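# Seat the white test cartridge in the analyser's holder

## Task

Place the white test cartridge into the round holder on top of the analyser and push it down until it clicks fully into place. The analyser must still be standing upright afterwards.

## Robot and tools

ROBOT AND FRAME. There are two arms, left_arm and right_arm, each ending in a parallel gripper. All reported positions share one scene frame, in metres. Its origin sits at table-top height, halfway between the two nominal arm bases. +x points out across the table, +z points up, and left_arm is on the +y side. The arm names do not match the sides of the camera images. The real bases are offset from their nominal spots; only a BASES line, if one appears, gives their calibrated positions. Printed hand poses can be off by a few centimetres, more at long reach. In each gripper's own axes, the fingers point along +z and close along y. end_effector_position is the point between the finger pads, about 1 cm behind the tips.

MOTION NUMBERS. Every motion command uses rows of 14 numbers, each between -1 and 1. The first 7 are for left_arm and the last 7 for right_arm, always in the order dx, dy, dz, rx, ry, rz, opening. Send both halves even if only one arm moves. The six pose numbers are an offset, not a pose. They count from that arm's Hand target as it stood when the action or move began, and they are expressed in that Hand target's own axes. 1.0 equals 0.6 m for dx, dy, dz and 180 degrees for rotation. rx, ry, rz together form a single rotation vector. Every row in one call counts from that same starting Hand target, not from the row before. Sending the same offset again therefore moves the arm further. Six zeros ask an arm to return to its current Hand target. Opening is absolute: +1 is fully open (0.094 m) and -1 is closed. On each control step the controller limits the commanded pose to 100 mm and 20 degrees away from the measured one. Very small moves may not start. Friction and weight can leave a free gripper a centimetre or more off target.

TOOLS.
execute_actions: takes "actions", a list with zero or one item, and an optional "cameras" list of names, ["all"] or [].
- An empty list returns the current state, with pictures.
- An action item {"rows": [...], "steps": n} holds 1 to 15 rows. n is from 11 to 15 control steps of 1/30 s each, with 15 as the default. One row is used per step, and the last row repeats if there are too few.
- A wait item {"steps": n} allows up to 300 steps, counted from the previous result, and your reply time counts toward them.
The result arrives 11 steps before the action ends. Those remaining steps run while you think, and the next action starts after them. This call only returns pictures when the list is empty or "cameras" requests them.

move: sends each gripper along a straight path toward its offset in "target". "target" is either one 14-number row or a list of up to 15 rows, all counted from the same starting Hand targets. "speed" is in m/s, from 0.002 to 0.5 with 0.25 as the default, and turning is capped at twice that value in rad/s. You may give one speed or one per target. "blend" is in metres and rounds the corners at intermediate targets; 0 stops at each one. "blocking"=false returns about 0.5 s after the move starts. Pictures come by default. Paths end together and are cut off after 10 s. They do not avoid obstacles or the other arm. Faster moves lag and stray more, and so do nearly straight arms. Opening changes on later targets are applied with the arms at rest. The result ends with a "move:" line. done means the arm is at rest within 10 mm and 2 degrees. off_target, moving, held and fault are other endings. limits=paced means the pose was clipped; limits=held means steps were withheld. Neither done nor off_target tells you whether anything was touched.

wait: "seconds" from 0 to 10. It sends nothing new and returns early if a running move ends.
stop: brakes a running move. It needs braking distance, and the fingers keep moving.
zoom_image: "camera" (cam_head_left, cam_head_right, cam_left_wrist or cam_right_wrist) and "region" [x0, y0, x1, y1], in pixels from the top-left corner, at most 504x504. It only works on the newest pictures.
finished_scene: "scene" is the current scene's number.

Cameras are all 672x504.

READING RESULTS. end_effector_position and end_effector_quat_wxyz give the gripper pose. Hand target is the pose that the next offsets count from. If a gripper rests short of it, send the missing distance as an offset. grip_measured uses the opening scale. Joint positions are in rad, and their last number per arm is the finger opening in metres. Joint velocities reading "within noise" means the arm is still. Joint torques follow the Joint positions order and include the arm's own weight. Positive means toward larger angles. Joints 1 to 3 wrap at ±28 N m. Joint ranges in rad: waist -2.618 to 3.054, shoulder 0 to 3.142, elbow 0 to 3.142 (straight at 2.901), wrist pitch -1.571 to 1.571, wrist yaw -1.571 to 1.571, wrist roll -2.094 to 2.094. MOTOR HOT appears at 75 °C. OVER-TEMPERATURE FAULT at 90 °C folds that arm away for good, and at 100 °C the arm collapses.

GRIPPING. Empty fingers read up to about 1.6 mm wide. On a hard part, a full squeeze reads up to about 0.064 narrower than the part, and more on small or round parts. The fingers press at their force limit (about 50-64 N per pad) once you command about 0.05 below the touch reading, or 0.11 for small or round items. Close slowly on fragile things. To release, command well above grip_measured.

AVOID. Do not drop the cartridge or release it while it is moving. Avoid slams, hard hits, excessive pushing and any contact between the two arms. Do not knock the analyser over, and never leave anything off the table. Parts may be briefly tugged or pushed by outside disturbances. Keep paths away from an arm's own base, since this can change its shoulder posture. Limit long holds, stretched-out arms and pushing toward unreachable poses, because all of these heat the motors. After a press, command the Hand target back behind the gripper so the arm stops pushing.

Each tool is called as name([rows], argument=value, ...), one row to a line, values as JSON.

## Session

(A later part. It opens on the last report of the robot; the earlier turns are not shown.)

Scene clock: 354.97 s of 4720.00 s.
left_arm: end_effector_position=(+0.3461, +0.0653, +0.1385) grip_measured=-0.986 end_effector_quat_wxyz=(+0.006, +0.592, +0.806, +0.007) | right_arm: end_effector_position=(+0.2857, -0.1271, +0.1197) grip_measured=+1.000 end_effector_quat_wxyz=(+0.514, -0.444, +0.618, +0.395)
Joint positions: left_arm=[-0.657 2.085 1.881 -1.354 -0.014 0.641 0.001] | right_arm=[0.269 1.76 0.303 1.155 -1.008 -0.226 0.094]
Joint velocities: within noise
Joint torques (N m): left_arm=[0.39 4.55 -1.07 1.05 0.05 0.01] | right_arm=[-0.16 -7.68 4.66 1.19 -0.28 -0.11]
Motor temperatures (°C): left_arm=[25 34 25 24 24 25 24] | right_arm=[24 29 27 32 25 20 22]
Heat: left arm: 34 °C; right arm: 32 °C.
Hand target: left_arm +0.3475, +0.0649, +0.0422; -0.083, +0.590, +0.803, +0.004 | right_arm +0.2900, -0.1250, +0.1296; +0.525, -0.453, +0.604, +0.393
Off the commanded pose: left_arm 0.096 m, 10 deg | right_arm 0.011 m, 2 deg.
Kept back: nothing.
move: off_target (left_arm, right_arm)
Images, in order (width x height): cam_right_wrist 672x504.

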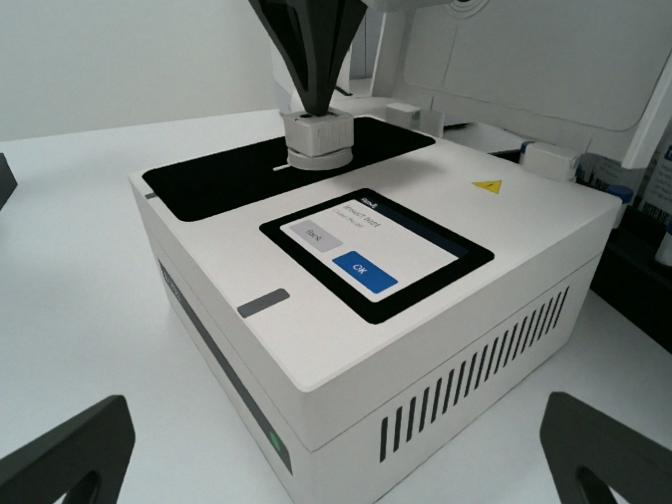

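move(target=[0.0178,-0.0129,-0.1315,-0.0216,-0.0324,0,-1,0,0,0,0,0,0,1], speed=0.2, cameras=[])

execute_actions([
  {"rows": [[-0.0048,0.0034,0.135,0.0216,0.0324,0,-1,0,0,0,0,0,0,1]], "steps": 15},
], cameras=[])

move(target=[0.0178,-0.0129,-0.1315,-0.0216,-0.0324,0,-1,0,0,0,0,0,0,1], speed=0.2, cameras=[])

execute_actions([
  {"rows": [[-0.0048,0.0034,0.135,0.0216,0.0324,0,-1,0,0,0,0,0,0,1]], "steps": 15},
], cameras=["cam_right_wrist"])

zoom_image(camera="cam_right_wrist", region=[275, 95, 360, 180])

Scene clock: 360.83 s of 4720.00 s.
left_arm: end_effector_position=(+0.3475, +0.0643, +0.1451) grip_measured=-0.986 end_effector_quat_wxyz=(+0.007, +0.592, +0.806, +0.007) | right_arm: end_effector_position=(+0.2857, -0.1271, +0.1197) grip_measured=+1.000 end_effector_quat_wxyz=(+0.514, -0.444, +0.618, +0.395)
Joint positions: left_arm=[-0.657 2.092 1.917 -1.382 -0.014 0.641 0.001] | right_arm=[0.269 1.76 0.303 1.155 -1.008 -0.226 0.094]
Joint velocities: within noise
Joint torques (N m): left_arm=[0.57 -5.85 5.3 0.28 0.12 0.04] | right_arm=[-0.13 -7.69 4.67 1.2 -0.29 -0.11]
Motor temperatures (°C): left_arm=[25 32 25 25 24 25 24] | right_arm=[24 29 27 32 25 20 22]
Heat: left arm: 32 °C; right arm: 32 °C.
Hand target: left_arm +0.3473, +0.0646, +0.1221; -0.022, +0.592, +0.806, +0.001 | right_arm +0.2900, -0.1250, +0.1296; +0.525, -0.453, +0.604, +0.393
Off the commanded pose: left_arm 0.023 m, 3 deg | right_arm 0.011 m, 2 deg.
Kept back: nothing.
move: off_target (left_arm, right_arm)
No camera images: "cameras" was empty.

Scene clock: 360.97 s of 4720.00 s.
left_arm: end_effector_position=(+0.3463, +0.0652, +0.1384) grip_measured=-0.986 end_effector_quat_wxyz=(-0.001, +0.592, +0.806, +0.007) | right_arm: end_effector_position=(+0.2857, -0.1271, +0.1197) grip_measured=+1.000 end_effector_quat_wxyz=(+0.514, -0.444, +0.618, +0.395)
Joint positions: left_arm=[-0.657 2.102 1.907 -1.378 -0.014 0.641 0.001] | right_arm=[0.269 1.76 0.303 1.155 -1.008 -0.226 0.094]
Joint velocities: within noise
Joint torques (N m): left_arm=[0.29 3.08 -3.26 1.28 0.04 0] | right_arm=[-0.18 -7.66 4.63 1.2 -0.29 -0.11]
Motor temperatures (°C): left_arm=[25 32 25 25 24 25 24] | right_arm=[24 29 27 32 25 20 22]
Heat: left arm: 32 °C; right arm: 32 °C.
Hand target: left_arm +0.3474, +0.0645, +0.0411; -0.083, +0.590, +0.803, +0.004 | right_arm +0.2900, -0.1250, +0.1296; +0.525, -0.453, +0.604, +0.393
Steps of this call (1-4: this action's first 4). Readings (end_effector_position of left_arm | right_arm):
1: (+0.3462, +0.0652, +0.1386) | (+0.2857, -0.1271, +0.1197)
2: (+0.3463, +0.0652, +0.1384) | (+0.2857, -0.1271, +0.1197)
4: the state above
No camera images: "cameras" was empty.

Scene clock: 362.03 s of 4720.00 s.
left_arm: end_effector_position=(+0.3476, +0.0642, +0.1451) grip_measured=-0.986 end_effector_quat_wxyz=(+0.008, +0.592, +0.806, +0.007) | right_arm: end_effector_position=(+0.2857, -0.1271, +0.1197) grip_measured=+1.000 end_effector_quat_wxyz=(+0.514, -0.444, +0.618, +0.395)
Joint positions: left_arm=[-0.657 2.09 1.914 -1.379 -0.014 0.641 0.001] | right_arm=[0.269 1.76 0.303 1.155 -1.008 -0.226 0.094]
Joint velocities: within noise
Joint torques (N m): left_arm=[0.49 -5.79 5.19 0.29 0.12 0.03] | right_arm=[-0.1 -7.69 4.64 1.2 -0.29 -0.11]
Motor temperatures (°C): left_arm=[25 32 25 25 24 25 24] | right_arm=[24 29 27 32 25 20 22]
Heat: left arm: 32 °C; right arm: 32 °C.
Hand target: left_arm +0.3471, +0.0642, +0.1210; -0.022, +0.592, +0.806, +0.001 | right_arm +0.2900, -0.1250, +0.1296; +0.525, -0.453, +0.604, +0.393
Off your previous action's commanded pose at its last step (step 11 of this call): left_arm 0.097 m, 9 deg | right_arm 0.011 m, 2 deg.
Off the commanded pose: left_arm 0.024 m, 4 deg | right_arm 0.011 m, 2 deg.
Kept back: nothing.
move: off_target (left_arm, right_arm)
No camera images: "cameras" was empty.

Scene clock: 362.17 s of 4720.00 s.
left_arm: end_effector_position=(+0.3462, +0.0653, +0.1382) grip_measured=-0.986 end_effector_quat_wxyz=(-0.001, +0.592, +0.806, +0.007) | right_arm: end_effector_position=(+0.2857, -0.1271, +0.1197) grip_measured=+1.000 end_effector_quat_wxyz=(+0.514, -0.444, +0.618, +0.395)
Joint positions: left_arm=[-0.657 2.101 1.904 -1.376 -0.014 0.641 0.001] | right_arm=[0.269 1.76 0.303 1.155 -1.008 -0.226 0.094]
Joint velocities: within noise
Joint torques (N m): left_arm=[0.21 3.12 -3.36 1.27 0.04 -0.01] | right_arm=[-0.12 -7.62 4.66 1.19 -0.29 -0.09]
Motor temperatures (°C): left_arm=[25 32 25 25 24 25 24] | right_arm=[24 29 27 32 25 20 22]
Heat: left arm: 32 °C; right arm: 32 °C.
Hand target: left_arm +0.3470, +0.0643, +0.0399; -0.083, +0.590, +0.803, +0.004 | right_arm +0.2900, -0.1250, +0.1296; +0.525, -0.453, +0.604, +0.393
Steps of this call (1-4: this action's first 4). Readings (end_effector_position of left_arm | right_arm):
1: (+0.3463, +0.0652, +0.1390) | (+0.2857, -0.1271, +0.1197)
2: (+0.3462, +0.0653, +0.1382) | (+0.2857, -0.1271, +0.1197)
4: the state above
Images, in order (width x height): cam_right_wrist 672x504.

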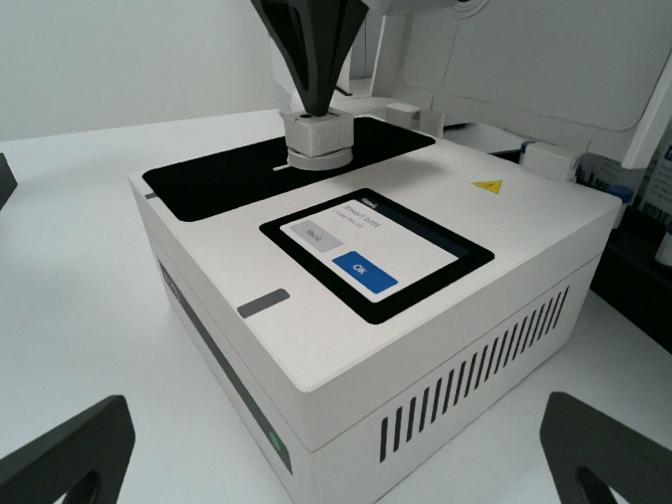

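Scaled by 5.929.

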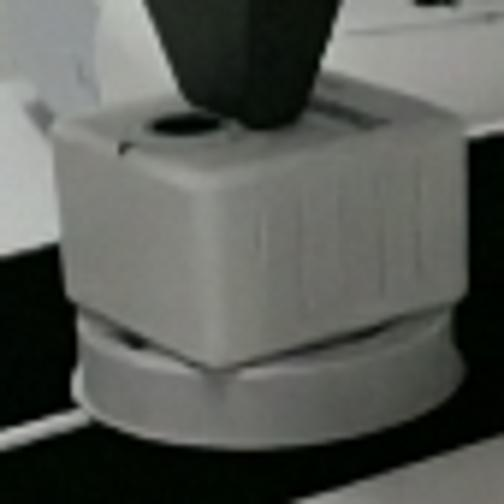

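move([
  [0.0335,-0.0208,-0.2466,-0.0293,-0.0439,0,-1,0,0,0,0,0,0,1],
  [0.0266,-0.0158,-0.1958,-0.0364,-0.0546,0,-1,0,0,0,0,0,0,1],
], speed=0.15, cameras=["cam_left_wrist"])

zoom_image(camera="cam_left_wrist", region=[240, 260, 460, 480])

Scene clock: 372.13 s of 4720.00 s.
left_arm: end_effector_position=(+0.3482, +0.0627, +0.1484) grip_measured=-0.986 end_effector_quat_wxyz=(+0.002, +0.592, +0.806, +0.005) | right_arm: end_effector_position=(+0.2857, -0.1271, +0.1197) grip_measured=+1.000 end_effector_quat_wxyz=(+0.514, -0.444, +0.618, +0.395)
Joint positions: left_arm=[-0.657 2.111 1.961 -1.416 -0.009 0.642 0.001] | right_arm=[0.269 1.76 0.303 1.155 -1.008 -0.226 0.094]
Joint velocities: within noise
Joint torques (N m): left_arm=[0.88 -14.46 4.15 0.34 0.12 0.08] | right_arm=[-0.1 -7.64 4.64 1.19 -0.29 -0.11]
Motor temperatures (°C): left_arm=[25 31 24 25 24 25 24] | right_arm=[24 29 27 32 25 20 22]
Heat: left arm: 31 °C; right arm: 32 °C.
Hand target: left_arm +0.3486, +0.0643, +0.1589; +0.020, +0.592, +0.806, -0.001 | right_arm +0.2900, -0.1250, +0.1296; +0.525, -0.453, +0.604, +0.393
Off your previous action's commanded pose at its last step (step 11 of this call): left_arm 0.098 m, 9 deg | right_arm 0.011 m, 2 deg.
Off the commanded pose: left_arm 0.011 m, 2 deg | right_arm 0.011 m, 2 deg.
Kept back: nothing.
move: off_target (left_arm, right_arm)
Images, in order (width x height): cam_left_wrist 672x504.

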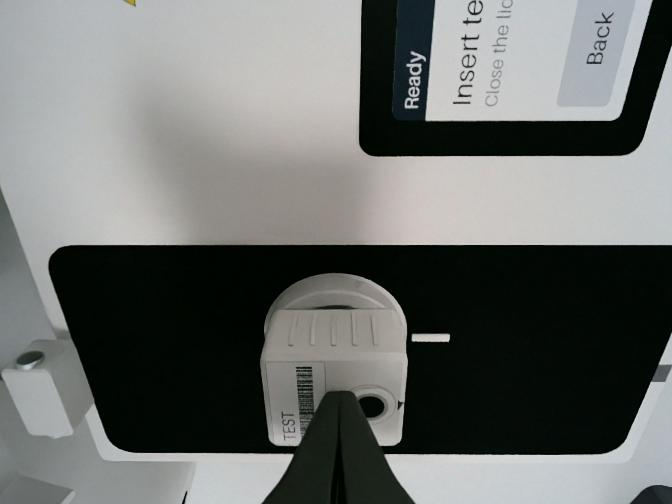

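Scaled by 2.291.

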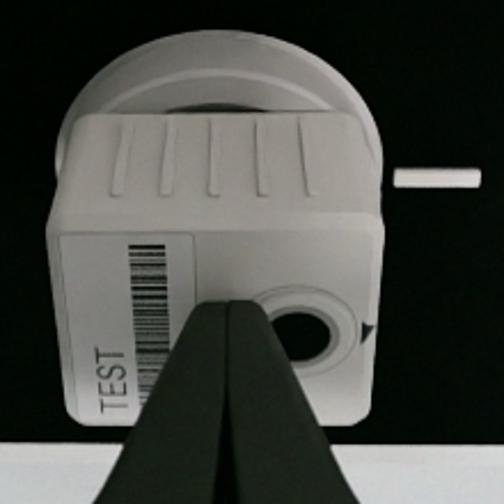

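execute_actions([
  {"rows": [[0.0095,-0.0044,0.188,0.0364,0.0546,0,-1,0,0,0,0,0,0,1]], "steps": 15},
], cameras=[])

execute_actions([
  {"steps": 15},
], cameras=["cam_right_wrist"])

zoom_image(camera="cam_right_wrist", region=[275, 95, 360, 180])

Scene clock: 373.33 s of 4720.00 s.
left_arm: end_effector_position=(+0.3478, +0.0633, +0.1384) grip_measured=-0.986 end_effector_quat_wxyz=(-0.002, +0.592, +0.806, +0.005) | right_arm: end_effector_position=(+0.2857, -0.1271, +0.1197) grip_measured=+1.000 end_effector_quat_wxyz=(+0.514, -0.444, +0.618, +0.395)
Joint positions: left_arm=[-0.657 2.114 1.925 -1.385 -0.01 0.643 0.001] | right_arm=[0.269 1.76 0.303 1.155 -1.008 -0.226 0.094]
Joint velocities: left_arm=[-0.002 -0.051 -0.046 0.11 0.095 -0.022 0.001] | right_arm=[within noise]
Joint torques (N m): left_arm=[0.65 2.32 -2.88 1.05 0.02 0.02] | right_arm=[-0.14 -7.73 4.63 1.2 -0.28 -0.1]
Motor temperatures (°C): left_arm=[25 31 24 25 24 25 24] | right_arm=[24 29 27 32 25 20 22]
Heat: left arm: 31 °C; right arm: 32 °C.
Hand target: left_arm +0.3479, +0.0661, +0.0460; -0.083, +0.590, +0.803, +0.004 | right_arm +0.2900, -0.1250, +0.1296; +0.525, -0.453, +0.604, +0.393
Steps of this call (1-32: nothing new was sent; 33-36: this action's first 4). Readings (end_effector_position of left_arm | right_arm):
33: (+0.3477, +0.0631, +0.1400) | (+0.2857, -0.1271, +0.1197)
34: (+0.3478, +0.0631, +0.1388) | (+0.2857, -0.1271, +0.1197)
36: the state above
No camera images: "cameras" was empty.

Scene clock: 373.83 s of 4720.00 s.
left_arm: end_effector_position=(+0.3478, +0.0632, +0.1385) grip_measured=-0.986 end_effector_quat_wxyz=(+0.000, +0.592, +0.806, +0.005) | right_arm: end_effector_position=(+0.2857, -0.1271, +0.1197) grip_measured=+1.000 end_effector_quat_wxyz=(+0.514, -0.444, +0.618, +0.395)
Joint positions: left_arm=[-0.657 2.111 1.922 -1.382 -0.01 0.643 0.001] | right_arm=[0.269 1.76 0.303 1.155 -1.008 -0.226 0.094]
Joint velocities: within noise
Joint torques (N m): left_arm=[0.61 2.15 -2.95 1.13 0 0.03] | right_arm=[-0.1 -7.68 4.67 1.18 -0.29 -0.13]
Motor temperatures (°C): left_arm=[25 31 24 25 24 25 24] | right_arm=[24 29 27 32 25 20 22]
Heat: left arm: 31 °C; right arm: 32 °C.
Hand target: left_arm +0.3478, +0.0661, +0.0459; -0.083, +0.590, +0.803, +0.004 | right_arm +0.2900, -0.1250, +0.1296; +0.525, -0.453, +0.604, +0.393
Off the commanded pose: left_arm 0.093 m, 9 deg | right_arm 0.011 m, 2 deg.
Steps of this call (1-11: your previous action's last 11; 12-15: nothing new was sent). Readings (end_effector_position of left_arm | right_arm):
1: (+0.3479, +0.0632, +0.1386) | (+0.2857, -0.1271, +0.1197)
2: (+0.3478, +0.0632, +0.1385) | (+0.2857, -0.1271, +0.1197)
4: (+0.3478, +0.0632, +0.1384) | (+0.2857, -0.1271, +0.1197)
8: (+0.3478, +0.0632, +0.1385) | (+0.2857, -0.1271, +0.1197)
15: the state above
Images, in order (width x height): cam_right_wrist 672x504.

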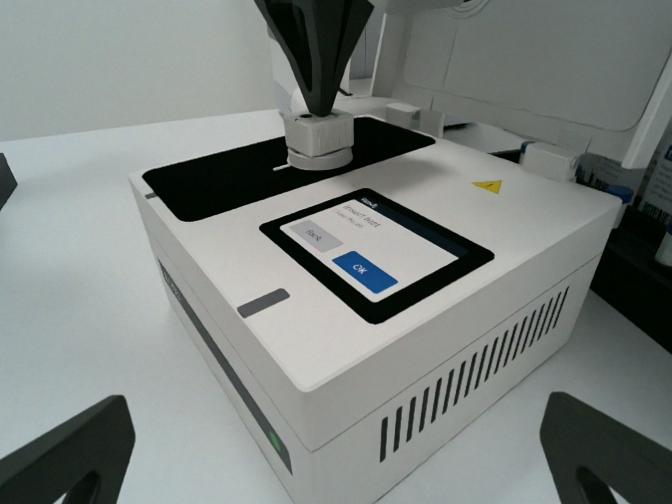

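Scaled by 5.929.

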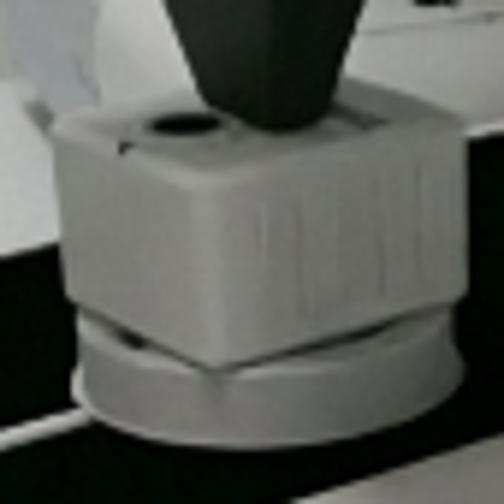

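move([
  [0.0305,-0.0218,-0.2367,-0.0293,-0.0439,0,-1,0,0,0,0,0,0,1],
  [0.0305,-0.0218,-0.2367,-0.0293,-0.0439,0,0.1,0,0,0,0,0,0,1],
  [0.0168,-0.012,-0.1366,-0.0293,-0.0439,0,0.1,0,0,0,0,0,0,1],
], speed=0.15, cameras=["cam_left_wrist"])

Scene clock: 380.53 s of 4720.00 s.
left_arm: end_effector_position=(+0.3477, +0.0635, +0.1250) grip_measured=+0.098 end_effector_quat_wxyz=(-0.010, +0.593, +0.805, +0.005) | right_arm: end_effector_position=(+0.2857, -0.1271, +0.1197) grip_measured=+1.000 end_effector_quat_wxyz=(+0.514, -0.444, +0.618, +0.395)
Joint positions: left_arm=[-0.656 2.129 1.895 -1.356 -0.01 0.644 0.052] | right_arm=[0.269 1.76 0.303 1.155 -1.008 -0.226 0.094]
Joint velocities: within noise
Joint torques (N m): left_arm=[0.9 -12.85 4.27 0.32 0.1 0.06] | right_arm=[-0.12 -7.65 4.66 1.19 -0.28 -0.12]
Motor temperatures (°C): left_arm=[25 31 24 25 24 25 23] | right_arm=[24 29 27 32 25 20 22]
Heat: left arm: 31 °C; right arm: 32 °C.
Hand target: left_arm +0.3487, +0.0650, +0.1288; +0.000, +0.592, +0.806, +0.000 | right_arm +0.2900, -0.1250, +0.1296; +0.525, -0.453, +0.604, +0.393
Off the commanded pose: left_arm 0.004 m, 1 deg | right_arm 0.011 m, 2 deg.
Kept back: nothing.
move: off_target (right_arm); target 2's new opening was sent with left_arm's hand 0.013 m and 1 deg from that target
Images, in order (width x height): cam_left_wrist 672x504.

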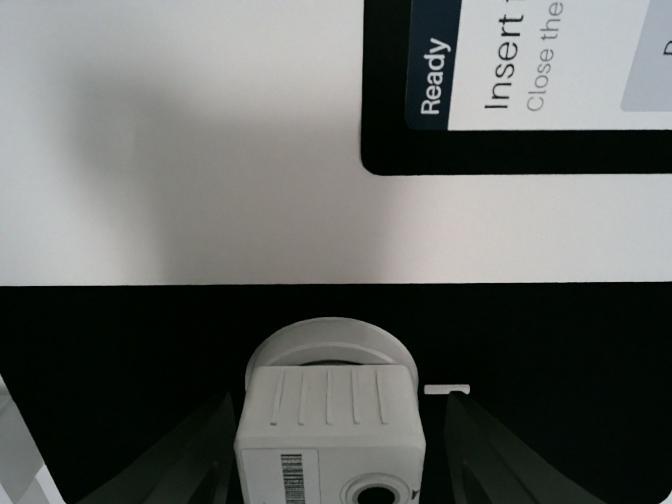

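move([
  [0,0.003,-0.035,0.0046,0.0069,0,0.1,0,0,0,0,0,0,1],
  [0,0.003,-0.004,0.0046,0.0069,0,0.1,0,0,0,0,0,0,1],
], speed=0.12, cameras=["cam_left_wrist"])

Scene clock: 381.97 s of 4720.00 s.
left_arm: end_effector_position=(+0.3496, +0.0646, +0.1396) grip_measured=+0.098 end_effector_quat_wxyz=(-0.007, +0.591, +0.806, +0.005) | right_arm: end_effector_position=(+0.2857, -0.1271, +0.1197) grip_measured=+1.000 end_effector_quat_wxyz=(+0.514, -0.444, +0.618, +0.395)
Joint positions: left_arm=[-0.651 2.131 1.956 -1.41 -0.01 0.645 0.052] | right_arm=[0.269 1.76 0.303 1.155 -1.008 -0.226 0.094]
Joint velocities: within noise
Joint torques (N m): left_arm=[0.68 -9.98 4.37 0.34 0.08 0.07] | right_arm=[-0.12 -7.68 4.63 1.19 -0.3 -0.1]
Motor temperatures (°C): left_arm=[25 31 24 25 24 25 23] | right_arm=[24 29 27 32 25 20 22]
Heat: left arm: 31 °C; right arm: 32 °C.
Hand target: left_arm +0.3505, +0.0654, +0.1312; -0.013, +0.592, +0.806, +0.000 | right_arm +0.2900, -0.1250, +0.1296; +0.525, -0.453, +0.604, +0.393
Off the commanded pose: left_arm 0.009 m, 1 deg | right_arm 0.011 m, 2 deg.
Kept back: nothing.
move: off_target (right_arm)
Images, in order (width x height): cam_left_wrist 672x504.

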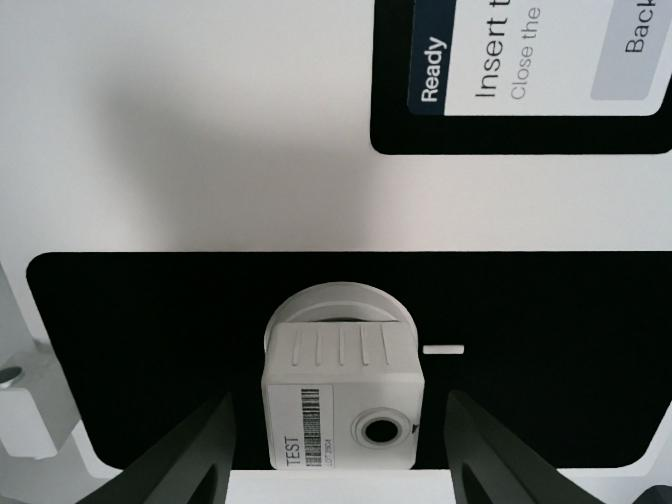

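move([
  [0,0,0.007,0,0,0,0.1,0,0,0,0,0,0,1],
  [0,0,0.007,0,0,0,-0.2,0,0,0,0,0,0,1],
  [0,0,0.007,0,0,0,-0.3,0,0,0,0,0,0,1],
  [0,0,0.007,0,0,0,-0.42,0,0,0,0,0,0,1],
], speed=0.1, cameras=[])

move(target=[0,0,0.03,0,0,0,-0.42,0,0,0,0,0,0,1], speed=0.1, cameras=["cam_left_wrist", "cam_right_wrist"])

zoom_image(camera="cam_right_wrist", region=[275, 95, 360, 180])

Scene clock: 387.20 s of 4720.00 s.
left_arm: end_effector_position=(+0.3497, +0.0639, +0.1353) grip_measured=-0.279 end_effector_quat_wxyz=(-0.007, +0.592, +0.806, +0.003) | right_arm: end_effector_position=(+0.2857, -0.1271, +0.1197) grip_measured=+1.000 end_effector_quat_wxyz=(+0.514, -0.444, +0.618, +0.395)
Joint positions: left_arm=[-0.651 2.131 1.938 -1.392 -0.007 0.647 0.034] | right_arm=[0.269 1.76 0.303 1.155 -1.008 -0.226 0.094]
Joint velocities: within noise
Joint torques (N m): left_arm=[0.69 -10.07 4.3 0.33 0.05 0.06] | right_arm=[-0.1 -7.64 4.68 1.19 -0.29 -0.11]
Motor temperatures (°C): left_arm=[25 32 24 25 24 25 23] | right_arm=[24 29 27 32 25 20 22]
Heat: left arm: 32 °C; right arm: 32 °C.
Hand target: left_arm +0.3503, +0.0655, +0.1270; -0.013, +0.592, +0.806, +0.000 | right_arm +0.2900, -0.1250, +0.1296; +0.525, -0.453, +0.604, +0.393
Off the commanded pose: left_arm 0.008 m, 1 deg | right_arm 0.011 m, 2 deg.
Kept back: nothing.
move: off_target (right_arm)
No camera images: "cameras" was empty.

Scene clock: 387.90 s of 4720.00 s.
left_arm: end_effector_position=(+0.3492, +0.0643, +0.1332) grip_measured=-0.279 end_effector_quat_wxyz=(+0.002, +0.592, +0.806, +0.004) | right_arm: end_effector_position=(+0.2857, -0.1271, +0.1197) grip_measured=+1.000 end_effector_quat_wxyz=(+0.514, -0.444, +0.618, +0.395)
Joint positions: left_arm=[-0.651 2.107 1.894 -1.353 -0.007 0.647 0.034] | right_arm=[0.269 1.76 0.303 1.155 -1.008 -0.226 0.094]
Joint velocities: within noise
Joint torques (N m): left_arm=[0.69 -8.21 2.03 0.68 0.05 0.05] | right_arm=[-0.13 -7.6 4.67 1.18 -0.28 -0.11]
Motor temperatures (°C): left_arm=[25 32 24 25 24 25 23] | right_arm=[24 29 27 32 25 20 22]
Heat: left arm: 32 °C; right arm: 32 °C.
Hand target: left_arm +0.3500, +0.0658, +0.1091; -0.013, +0.592, +0.806, +0.000 | right_arm +0.2900, -0.1250, +0.1296; +0.525, -0.453, +0.604, +0.393
Off the commanded pose: left_arm 0.024 m, 2 deg | right_arm 0.011 m, 2 deg.
Kept back: nothing.
move: off_target (left_arm, right_arm)
Images, in order (width x height): cam_left_wrist 672x504, cam_right_wrist 672x504.

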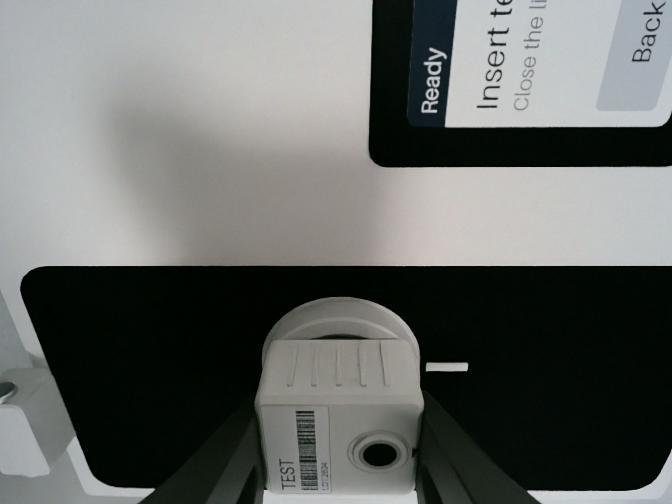

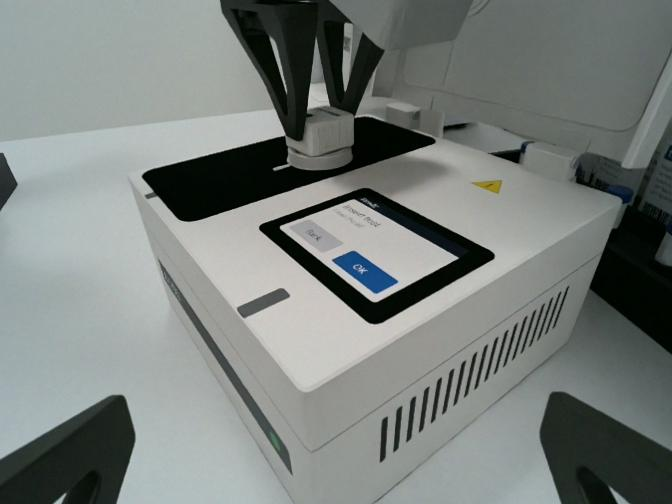

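Scaled by 5.929.

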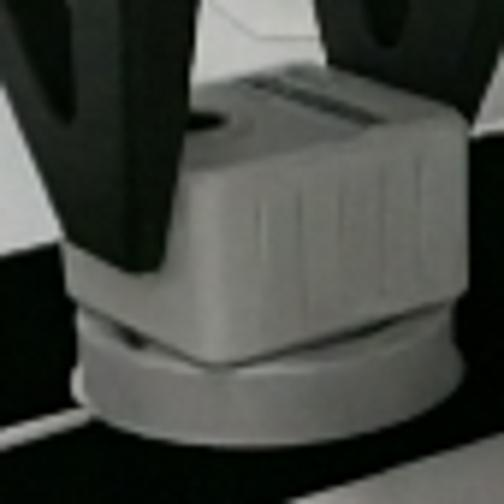

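execute_actions(actions=[], cameras=["cam_right_wrist"])

Scene clock: 390.37 s of 4720.00 s.
left_arm: end_effector_position=(+0.3492, +0.0643, +0.1331) grip_measured=-0.279 end_effector_quat_wxyz=(+0.002, +0.592, +0.806, +0.004) | right_arm: end_effector_position=(+0.2857, -0.1271, +0.1197) grip_measured=+1.000 end_effector_quat_wxyz=(+0.514, -0.444, +0.618, +0.395)
Joint positions: left_arm=[-0.651 2.107 1.893 -1.353 -0.007 0.647 0.034] | right_arm=[0.269 1.76 0.303 1.155 -1.008 -0.226 0.094]
Joint velocities: within noise
Joint torques (N m): left_arm=[0.68 -8.21 1.99 0.69 0.06 0.05] | right_arm=[-0.18 -7.66 4.7 1.2 -0.3 -0.1]
Motor temperatures (°C): left_arm=[25 32 24 25 24 25 24] | right_arm=[24 29 27 32 25 20 22]
Heat: left arm: 32 °C; right arm: 32 °C.
Hand target: left_arm +0.3499, +0.0658, +0.1090; -0.013, +0.592, +0.806, +0.000 | right_arm +0.2900, -0.1250, +0.1296; +0.525, -0.453, +0.604, +0.393
Off the commanded pose: left_arm 0.024 m, 2 deg | right_arm 0.011 m, 2 deg.
Steps of this call (1-74: nothing new was sent). Readings (end_effector_position of left_arm | right_arm):
1: (+0.3492, +0.0643, +0.1332) | (+0.2857, -0.1271, +0.1197)
2: (+0.3492, +0.0643, +0.1332) | (+0.2857, -0.1271, +0.1197)
4: (+0.3491, +0.0643, +0.1331) | (+0.2857, -0.1271, +0.1197)
8: (+0.3491, +0.0643, +0.1331) | (+0.2857, -0.1271, +0.1197)
74: the state above
Images, in order (width x height): cam_right_wrist 672x504.

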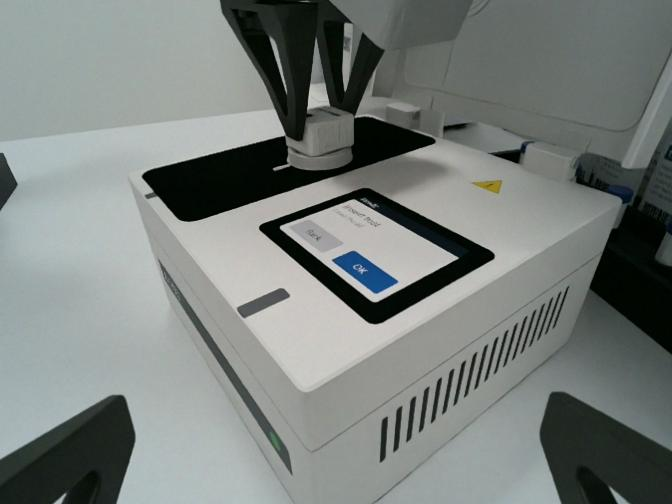

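move([
  [-0.0013,0.0009,0.06,0.0139,0.0208,0,-0.42,0,0,0,0,0,0,1],
  [-0.0013,0.0009,0.06,0.0139,0.0208,0.033,-0.42,0,0,0,0,0,0,1],
  [-0.0013,0.0009,0.06,0.0139,0.0208,-0.033,-0.42,0,0,0,0,0,0,1],
  [-0.0013,0.0009,0.06,0.0139,0.0208,0,-0.42,0,0,0,0,0,0,1],
], speed=[0.03,0.03,0.03,0.03], cameras=[])

Scene clock: 402.47 s of 4720.00 s.
left_arm: end_effector_position=(+0.3489, +0.0646, +0.1318) grip_measured=-0.279 end_effector_quat_wxyz=(+0.000, +0.582, +0.813, +0.004) | right_arm: end_effector_position=(+0.2857, -0.1271, +0.1197) grip_measured=+1.000 end_effector_quat_wxyz=(+0.514, -0.444, +0.618, +0.395)
Joint positions: left_arm=[-0.651 2.11 1.892 -1.353 -0.008 0.623 0.034] | right_arm=[0.269 1.76 0.303 1.155 -1.008 -0.226 0.094]
Joint velocities: within noise
Joint torques (N m): left_arm=[0.54 -1.7 1.16 0.8 0.01 0.3] | right_arm=[-0.16 -7.72 4.7 1.18 -0.3 -0.11]
Motor temperatures (°C): left_arm=[25 31 24 25 24 25 24] | right_arm=[24 29 27 33 25 20 22]
Heat: left arm: 31 °C; right arm: 33 °C.
Hand target: left_arm +0.3500, +0.0658, +0.0730; -0.052, +0.591, +0.805, +0.002 | right_arm +0.2900, -0.1250, +0.1296; +0.525, -0.453, +0.604, +0.393
Off the commanded pose: left_arm 0.059 m, 6 deg | right_arm 0.011 m, 2 deg.
Kept back: nothing.
move: off_target (left_arm, right_arm)
No camera images: "cameras" was empty.

zoom_image(camera="cam_right_wrist", region=[265, 90, 375, 180])

Scaled by 4.582.

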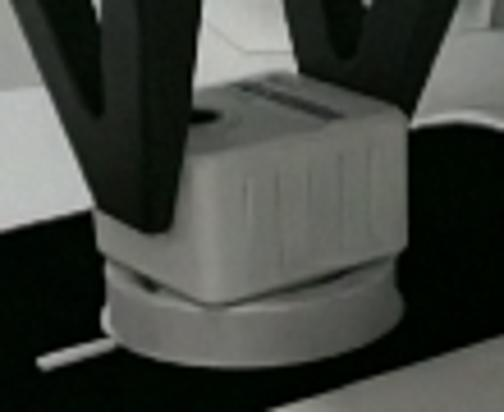

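move(target=[0,0,0,0,0,0.067,-0.42,0,0,0,0,0,0,1], speed=0.05, cameras=[])

move(target=[0,0,0,0,0,-0.133,-0.42,0,0,0,0,0,0,1], speed=0.05, cameras=[])

Scene clock: 410.87 s of 4720.00 s.
left_arm: end_effector_position=(+0.3481, +0.0631, +0.1316) grip_measured=-0.279 end_effector_quat_wxyz=(+0.001, +0.637, +0.771, -0.001) | right_arm: end_effector_position=(+0.2857, -0.1271, +0.1197) grip_measured=+1.000 end_effector_quat_wxyz=(+0.514, -0.444, +0.618, +0.395)
Joint positions: left_arm=[-0.651 2.108 1.89 -1.35 0.002 0.76 0.034] | right_arm=[0.269 1.76 0.303 1.155 -1.008 -0.226 0.094]
Joint velocities: within noise
Joint torques (N m): left_arm=[0.62 -1.44 1.58 0.74 -0.05 1.13] | right_arm=[-0.13 -7.66 4.64 1.2 -0.29 -0.11]
Motor temperatures (°C): left_arm=[25 30 24 25 24 25 24] | right_arm=[24 29 27 33 25 20 22]
Heat: left arm: 30 °C; right arm: 33 °C.
Hand target: left_arm +0.3499, +0.0658, +0.0730; -0.052, +0.673, +0.738, -0.003 | right_arm +0.2900, -0.1250, +0.1296; +0.525, -0.453, +0.604, +0.393
Off the commanded pose: left_arm 0.059 m, 8 deg | right_arm 0.011 m, 2 deg.
Kept back: nothing.
move: off_target (left_arm, right_arm)
No camera images: "cameras" was empty.

Scene clock: 415.23 s of 4720.00 s.
left_arm: end_effector_position=(+0.3487, +0.0645, +0.1314) grip_measured=-0.280 end_effector_quat_wxyz=(+0.000, +0.554, +0.832, +0.004) | right_arm: end_effector_position=(+0.2857, -0.1271, +0.1197) grip_measured=+1.000 end_effector_quat_wxyz=(+0.514, -0.444, +0.618, +0.395)
Joint positions: left_arm=[-0.652 2.109 1.89 -1.351 -0.008 0.554 0.034] | right_arm=[0.269 1.76 0.303 1.155 -1.008 -0.226 0.094]
Joint velocities: within noise
Joint torques (N m): left_arm=[0.39 -1.47 1.55 0.76 -0.04 -1.25] | right_arm=[-0.13 -7.75 4.68 1.19 -0.3 -0.11]
Motor temperatures (°C): left_arm=[25 30 24 25 24 25 24] | right_arm=[24 29 27 33 25 20 22]
Heat: left arm: 30 °C; right arm: 33 °C.
Hand target: left_arm +0.3499, +0.0658, +0.0730; -0.052, +0.505, +0.862, +0.008 | right_arm +0.2900, -0.1250, +0.1296; +0.525, -0.453, +0.604, +0.393
Off the commanded pose: left_arm 0.058 m, 9 deg | right_arm 0.011 m, 2 deg.
Kept back: nothing.
move: off_target (left_arm, right_arm)
No camera images: "cameras" was empty.

execute_actions(actions=[], cameras=["cam_right_wrist"])

zoom_image(camera="cam_right_wrist", region=[275, 95, 360, 180])

Scene clock: 424.87 s of 4720.00 s.
left_arm: end_effector_position=(+0.3487, +0.0645, +0.1314) grip_measured=-0.280 end_effector_quat_wxyz=(+0.000, +0.554, +0.832, +0.004) | right_arm: end_effector_position=(+0.2857, -0.1271, +0.1197) grip_measured=+1.000 end_effector_quat_wxyz=(+0.514, -0.444, +0.618, +0.395)
Joint positions: left_arm=[-0.652 2.109 1.89 -1.351 -0.008 0.554 0.034] | right_arm=[0.269 1.76 0.303 1.155 -1.008 -0.226 0.094]
Joint velocities: within noise
Joint torques (N m): left_arm=[0.39 -1.47 1.55 0.76 -0.04 -1.26] | right_arm=[-0.14 -7.66 4.64 1.18 -0.29 -0.11]
Motor temperatures (°C): left_arm=[25 30 24 25 24 26 24] | right_arm=[24 29 27 33 25 20 22]
Heat: left arm: 30 °C; right arm: 33 °C.
Hand target: left_arm +0.3499, +0.0658, +0.0730; -0.052, +0.505, +0.862, +0.008 | right_arm +0.2900, -0.1250, +0.1296; +0.525, -0.453, +0.604, +0.393
Off the commanded pose: left_arm 0.058 m, 9 deg | right_arm 0.011 m, 2 deg.
Steps of this call (1-289: nothing new was sent). Readings (end_effector_position of left_arm | right_arm):
1: (+0.3487, +0.0645, +0.1314) | (+0.2857, -0.1271, +0.1197)
2: (+0.3487, +0.0645, +0.1314) | (+0.2857, -0.1271, +0.1197)
4: (+0.3487, +0.0645, +0.1314) | (+0.2857, -0.1271, +0.1197)
8: (+0.3487, +0.0645, +0.1314) | (+0.2857, -0.1271, +0.1197)
289: the state above
Images, in order (width x height): cam_right_wrist 672x504.

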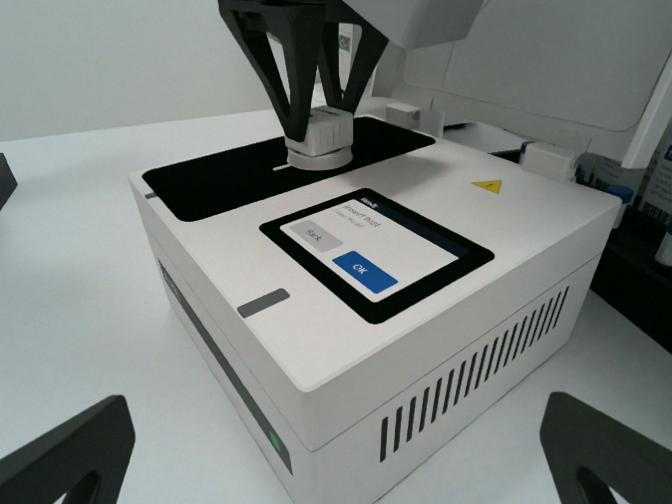

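Scaled by 5.929.

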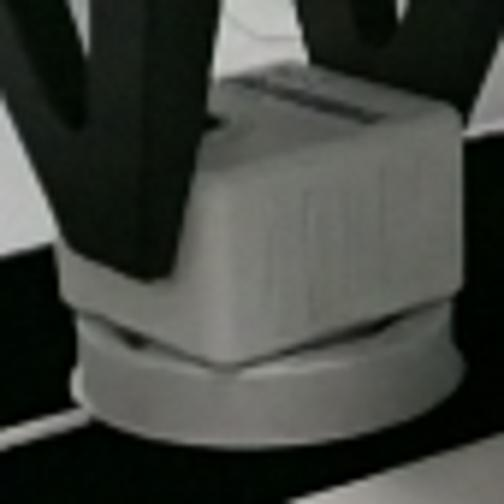

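move(target=[0,0,0,0,0,0.067,-0.42,0,0,0,0,0,0,1], speed=0.08, cameras=[])

move([
  [-0.0055,0.004,0.063,0.0108,0.0162,0,-0.42,0,0,0,0,0,0,1],
  [-0.0055,0.004,0.063,0.0108,0.0162,0.055,-0.42,0,0,0,0,0,0,1],
  [-0.0055,0.004,0.063,0.0108,0.0162,-0.055,-0.42,0,0,0,0,0,0,1],
  [-0.0055,0.004,0.063,0.0108,0.0162,0,-0.42,0,0,0,0,0,0,1],
], speed=0.05, cameras=["cam_right_wrist"])

zoom_image(camera="cam_right_wrist", region=[275, 95, 360, 180])

Scene clock: 429.67 s of 4720.00 s.
left_arm: end_effector_position=(+0.3488, +0.0644, +0.1314) grip_measured=-0.280 end_effector_quat_wxyz=(+0.000, +0.583, +0.812, +0.004) | right_arm: end_effector_position=(+0.2857, -0.1271, +0.1197) grip_measured=+1.000 end_effector_quat_wxyz=(+0.514, -0.444, +0.618, +0.395)
Joint positions: left_arm=[-0.652 2.109 1.89 -1.351 -0.008 0.624 0.034] | right_arm=[0.269 1.76 0.303 1.155 -1.008 -0.226 0.094]
Joint velocities: within noise
Joint torques (N m): left_arm=[0.59 -1.62 1.35 0.78 0.02 0.31] | right_arm=[-0.08 -7.64 4.64 1.2 -0.3 -0.11]
Motor temperatures (°C): left_arm=[25 30 24 25 24 26 24] | right_arm=[24 29 27 33 25 20 22]
Heat: left arm: 30 °C; right arm: 33 °C.
Hand target: left_arm +0.3499, +0.0658, +0.0730; -0.053, +0.593, +0.804, +0.002 | right_arm +0.2900, -0.1250, +0.1296; +0.525, -0.453, +0.604, +0.393
Off the commanded pose: left_arm 0.058 m, 6 deg | right_arm 0.011 m, 2 deg.
Kept back: nothing.
move: off_target (left_arm, right_arm)
No camera images: "cameras" was empty.

Scene clock: 437.73 s of 4720.00 s.
left_arm: end_effector_position=(+0.3475, +0.0651, +0.1269) grip_measured=-0.280 end_effector_quat_wxyz=(-0.007, +0.579, +0.816, +0.004) | right_arm: end_effector_position=(+0.2857, -0.1271, +0.1197) grip_measured=+1.000 end_effector_quat_wxyz=(+0.514, -0.444, +0.618, +0.395)
Joint positions: left_arm=[-0.652 2.118 1.886 -1.352 -0.008 0.613 0.034] | right_arm=[0.269 1.76 0.303 1.155 -1.008 -0.226 0.094]
Joint velocities: within noise
Joint torques (N m): left_arm=[0.5 3.07 -1.35 1.14 0 0.43] | right_arm=[-0.09 -7.66 4.63 1.18 -0.3 -0.11]
Motor temperatures (°C): left_arm=[25 29 23 25 24 26 25] | right_arm=[24 29 27 33 25 20 22]
Heat: left arm: 29 °C; right arm: 33 °C.
Hand target: left_arm +0.3501, +0.0658, +0.0350; -0.083, +0.591, +0.802, +0.004 | right_arm +0.2900, -0.1250, +0.1296; +0.525, -0.453, +0.604, +0.393
Off the commanded pose: left_arm 0.092 m, 9 deg | right_arm 0.011 m, 2 deg.
Kept back: nothing.
move: off_target (left_arm, right_arm)
Images, in order (width x height): cam_right_wrist 672x504.

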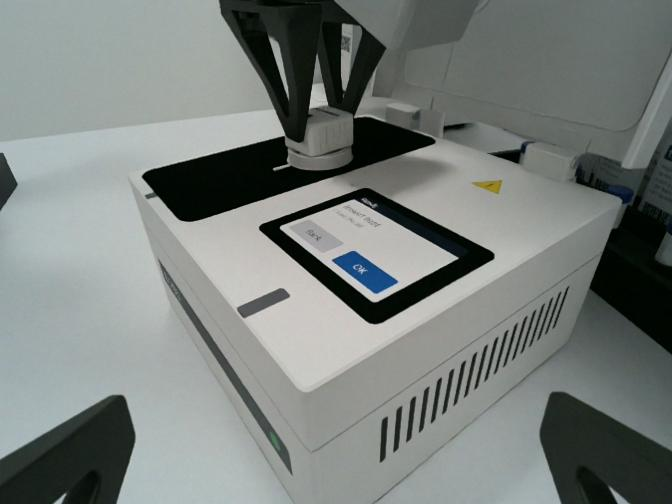

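Scaled by 5.929.

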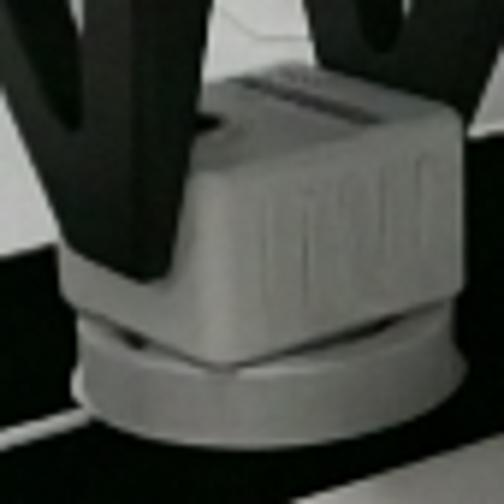

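move([
  [0.0239,-0.0172,-0.176,-0.0293,-0.0439,0,-0.42,0,0,0,0,0,0,1],
  [0.029,-0.021,-0.2137,-0.0293,-0.0439,0,-0.42,0,0,0,0,0,0,1],
], speed=[0.1,0.03], cameras=["cam_right_wrist"])

zoom_image(camera="cam_right_wrist", region=[275, 80, 360, 165])

Scene clock: 443.23 s of 4720.00 s.
left_arm: end_effector_position=(+0.3487, +0.0637, +0.1573) grip_measured=-0.280 end_effector_quat_wxyz=(-0.001, +0.593, +0.805, +0.002) | right_arm: end_effector_position=(+0.2857, -0.1271, +0.1197) grip_measured=+1.000 end_effector_quat_wxyz=(+0.514, -0.444, +0.618, +0.395)
Joint positions: left_arm=[-0.652 2.122 2.013 -1.463 -0.005 0.648 0.034] | right_arm=[0.269 1.76 0.303 1.155 -1.008 -0.226 0.094]
Joint velocities: within noise
Joint torques (N m): left_arm=[0.69 -10.8 8.18 -0.07 0.05 0.07] | right_arm=[-0.09 -7.61 4.67 1.19 -0.29 -0.11]
Motor temperatures (°C): left_arm=[25 30 24 26 24 26 25] | right_arm=[24 29 27 33 25 20 22]
Heat: left arm: 30 °C; right arm: 33 °C.
Hand target: left_arm +0.3497, +0.0652, +0.1651; +0.000, +0.593, +0.805, +0.000 | right_arm +0.2900, -0.1250, +0.1296; +0.525, -0.453, +0.604, +0.393
Off the commanded pose: left_arm 0.008 m, 0 deg | right_arm 0.011 m, 2 deg.
Kept back: nothing.
move: off_target (right_arm)
Images, in order (width x height): cam_right_wrist 672x504.

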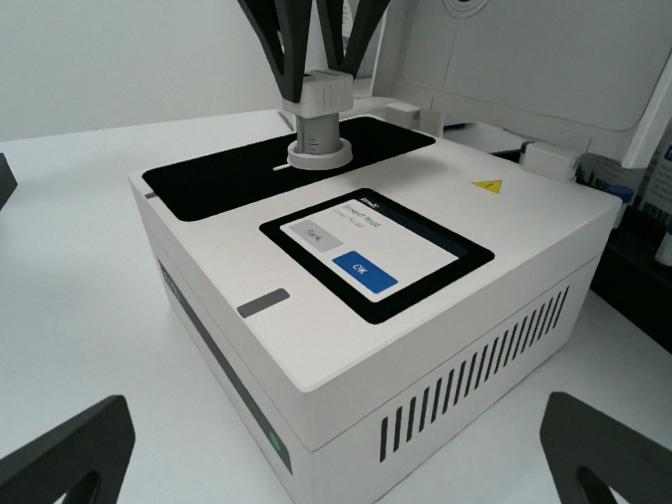

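Scaled by 5.929.

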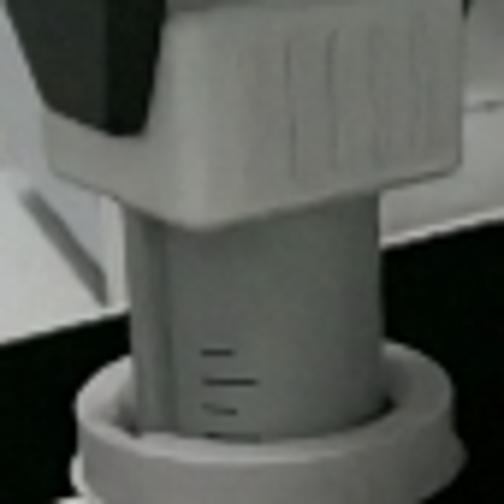

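move(target=[0,0,-0.0833,0,0,0,-0.42,0,0,0,0,0,0,1], speed=0.1, cameras=["cam_right_wrist"])

zoom_image(camera="cam_right_wrist", region=[260, 30, 370, 180])

Scene clock: 445.73 s of 4720.00 s.
left_arm: end_effector_position=(+0.3464, +0.0654, +0.1905) grip_measured=-0.280 end_effector_quat_wxyz=(+0.014, +0.593, +0.805, +0.003) | right_arm: end_effector_position=(+0.2857, -0.1271, +0.1197) grip_measured=+1.000 end_effector_quat_wxyz=(+0.514, -0.444, +0.618, +0.395)
Joint positions: left_arm=[-0.652 2.104 2.119 -1.558 -0.005 0.648 0.034] | right_arm=[0.269 1.76 0.303 1.155 -1.008 -0.226 0.094]
Joint velocities: within noise
Joint torques (N m): left_arm=[0.68 -14.28 8.16 0.19 0.05 0.07] | right_arm=[-0.12 -7.65 4.66 1.19 -0.29 -0.11]
Motor temperatures (°C): left_arm=[25 31 24 25 24 26 25] | right_arm=[24 29 27 33 25 20 22]
Heat: left arm: 31 °C; right arm: 33 °C.
Hand target: left_arm +0.3497, +0.0653, +0.2150; +0.000, +0.594, +0.805, +0.000 | right_arm +0.2900, -0.1250, +0.1296; +0.525, -0.453, +0.604, +0.393
Off the commanded pose: left_arm 0.025 m, 2 deg | right_arm 0.011 m, 2 deg.
joint sent to its limit (left arm) — joint 4 (wrist pitch), lower limit.
Kept back: nothing.
move: off_target (left_arm, right_arm)
Images, in order (width x height): cam_right_wrist 672x504.

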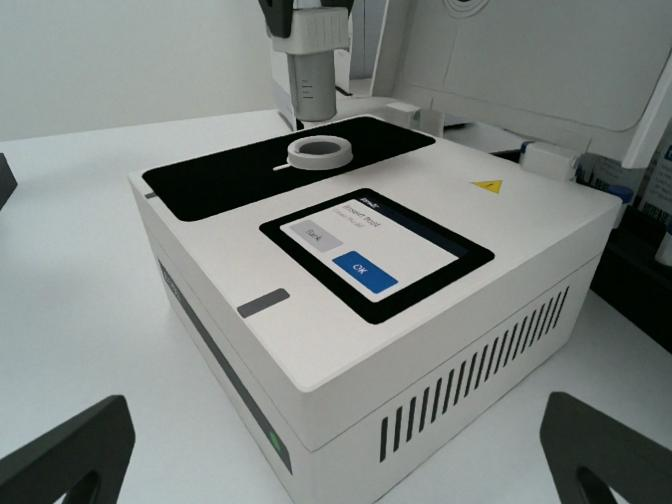

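Scaled by 3.360.

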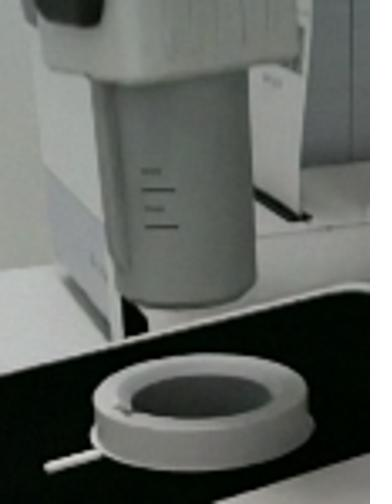

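execute_actions(actions=[], cameras=["cam_left_wrist"])

Scene clock: 448.63 s of 4720.00 s.
left_arm: end_effector_position=(+0.3463, +0.0655, +0.1905) grip_measured=-0.280 end_effector_quat_wxyz=(+0.013, +0.593, +0.805, +0.003) | right_arm: end_effector_position=(+0.2857, -0.1271, +0.1197) grip_measured=+1.000 end_effector_quat_wxyz=(+0.514, -0.444, +0.618, +0.395)
Joint positions: left_arm=[-0.652 2.104 2.119 -1.559 -0.005 0.648 0.034] | right_arm=[0.269 1.76 0.303 1.155 -1.008 -0.226 0.094]
Joint velocities: within noise
Joint torques (N m): left_arm=[0.68 -14.28 8.16 0.19 0.04 0.07] | right_arm=[-0.09 -7.65 4.67 1.19 -0.29 -0.11]
Motor temperatures (°C): left_arm=[25 33 25 25 24 25 25] | right_arm=[24 29 27 33 25 20 22]
Heat: left arm: 33 °C; right arm: 33 °C.
Hand target: left_arm +0.3497, +0.0653, +0.2150; +0.000, +0.593, +0.805, +0.000 | right_arm +0.2900, -0.1250, +0.1296; +0.525, -0.453, +0.604, +0.393
Off the commanded pose: left_arm 0.025 m, 2 deg | right_arm 0.011 m, 2 deg.
Steps of this call (1-87: nothing new was sent). Readings (end_effector_position of left_arm | right_arm):
1: (+0.3464, +0.0654, +0.1905) | (+0.2857, -0.1271, +0.1197)
2: (+0.3464, +0.0654, +0.1905) | (+0.2857, -0.1271, +0.1197)
4: (+0.3464, +0.0654, +0.1905) | (+0.2857, -0.1271, +0.1197)
8: (+0.3464, +0.0654, +0.1905) | (+0.2857, -0.1271, +0.1197)
87: the state above
Images, in order (width x height): cam_left_wrist 672x504.

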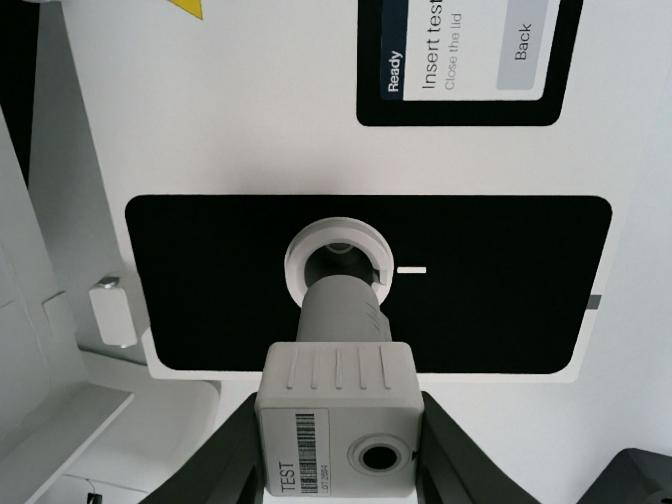

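zoom_image(camera="cam_left_wrist", region=[270, 205, 440, 345])

Scaled by 2.965.

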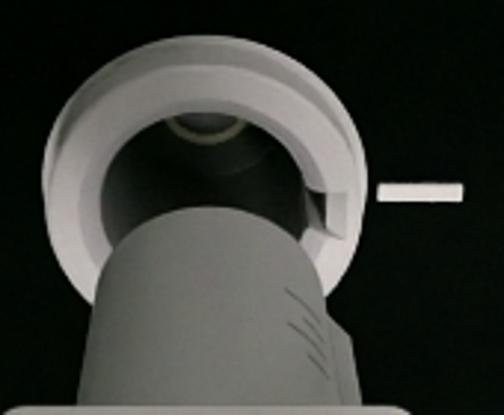

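move([
  [0,0,0.045,0,0,0,-0.42,0,0,0,0,0,0,1],
  [0,0,0.0833,0,0,0,-0.42,0,0,0,0,0,0,1],
], speed=0.06, blend=0.02, cameras=["cam_right_wrist"])

zoom_image(camera="cam_right_wrist", region=[265, 70, 375, 180])

Scene clock: 462.10 s of 4720.00 s.
left_arm: end_effector_position=(+0.3483, +0.0641, +0.1694) grip_measured=-0.280 end_effector_quat_wxyz=(+0.001, +0.593, +0.805, +0.002) | right_arm: end_effector_position=(+0.2857, -0.1271, +0.1197) grip_measured=+1.000 end_effector_quat_wxyz=(+0.514, -0.444, +0.618, +0.395)
Joint positions: left_arm=[-0.652 2.125 2.066 -1.51 -0.005 0.649 0.034] | right_arm=[0.269 1.76 0.303 1.155 -1.008 -0.226 0.094]
Joint velocities: within noise
Joint torques (N m): left_arm=[0.69 -10.77 4.27 0.34 0.05 0.06] | right_arm=[-0.12 -7.64 4.7 1.2 -0.29 -0.11]
Motor temperatures (°C): left_arm=[25 37 27 25 24 25 25] | right_arm=[24 29 27 33 25 20 22]
Heat: left arm: 37 °C; right arm: 33 °C.
Hand target: left_arm +0.3497, +0.0652, +0.1650; +0.000, +0.593, +0.805, +0.000 | right_arm +0.2900, -0.1250, +0.1296; +0.525, -0.453, +0.604, +0.393
Off the commanded pose: left_arm 0.005 m, 0 deg | right_arm 0.011 m, 2 deg.
Kept back: nothing.
move: off_target (right_arm); blend cut to 0.0115 m at target 1
Images, in order (width x height): cam_right_wrist 672x504.

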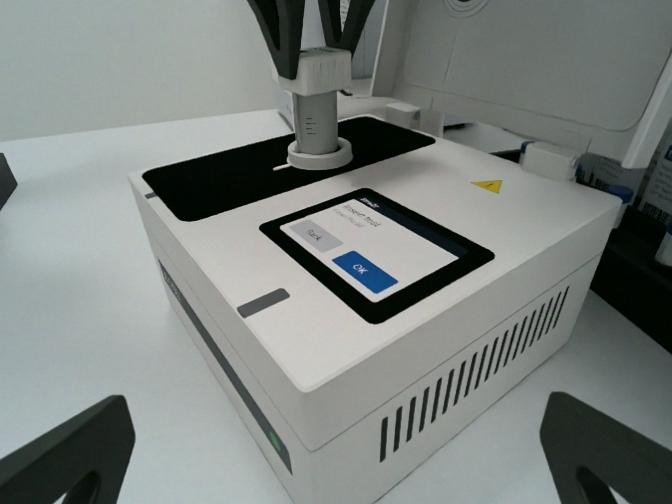

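Scaled by 4.582.

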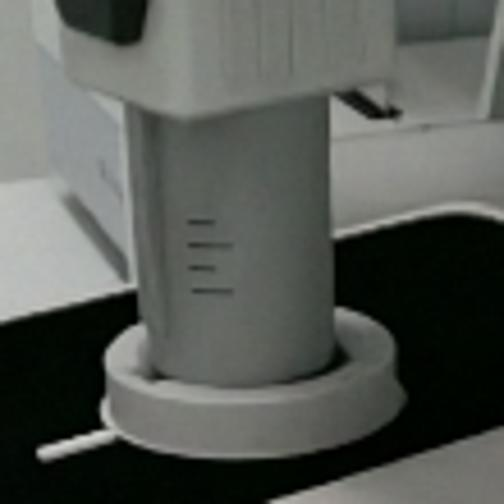

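move(target=[0,0,0.0433,0,0,0,-0.42,0,0,0,0,0,0,1], speed=0.06, cameras=[])

Scene clock: 465.77 s of 4720.00 s.
left_arm: end_effector_position=(+0.3495, +0.0632, +0.1387) grip_measured=-0.280 end_effector_quat_wxyz=(-0.003, +0.593, +0.805, +0.002) | right_arm: end_effector_position=(+0.2857, -0.1271, +0.1197) grip_measured=+1.000 end_effector_quat_wxyz=(+0.514, -0.444, +0.618, +0.395)
Joint positions: left_arm=[-0.652 2.125 1.943 -1.396 -0.005 0.65 0.034] | right_arm=[0.269 1.76 0.303 1.155 -1.008 -0.226 0.094]
Joint velocities: within noise
Joint torques (N m): left_arm=[0.69 -12.01 4.18 0.32 0.05 0.06] | right_arm=[-0.14 -7.65 4.68 1.18 -0.29 -0.1]
Motor temperatures (°C): left_arm=[25 36 26 25 24 25 25] | right_arm=[24 29 27 33 25 20 22]
Heat: left arm: 36 °C; right arm: 33 °C.
Hand target: left_arm +0.3497, +0.0652, +0.1390; +0.000, +0.594, +0.805, +0.000 | right_arm +0.2900, -0.1250, +0.1296; +0.525, -0.453, +0.604, +0.393
Off the commanded pose: left_arm 0.002 m, 0 deg | right_arm 0.011 m, 2 deg.
Kept back: nothing.
move: off_target (right_arm)
No camera images: "cameras" was empty.


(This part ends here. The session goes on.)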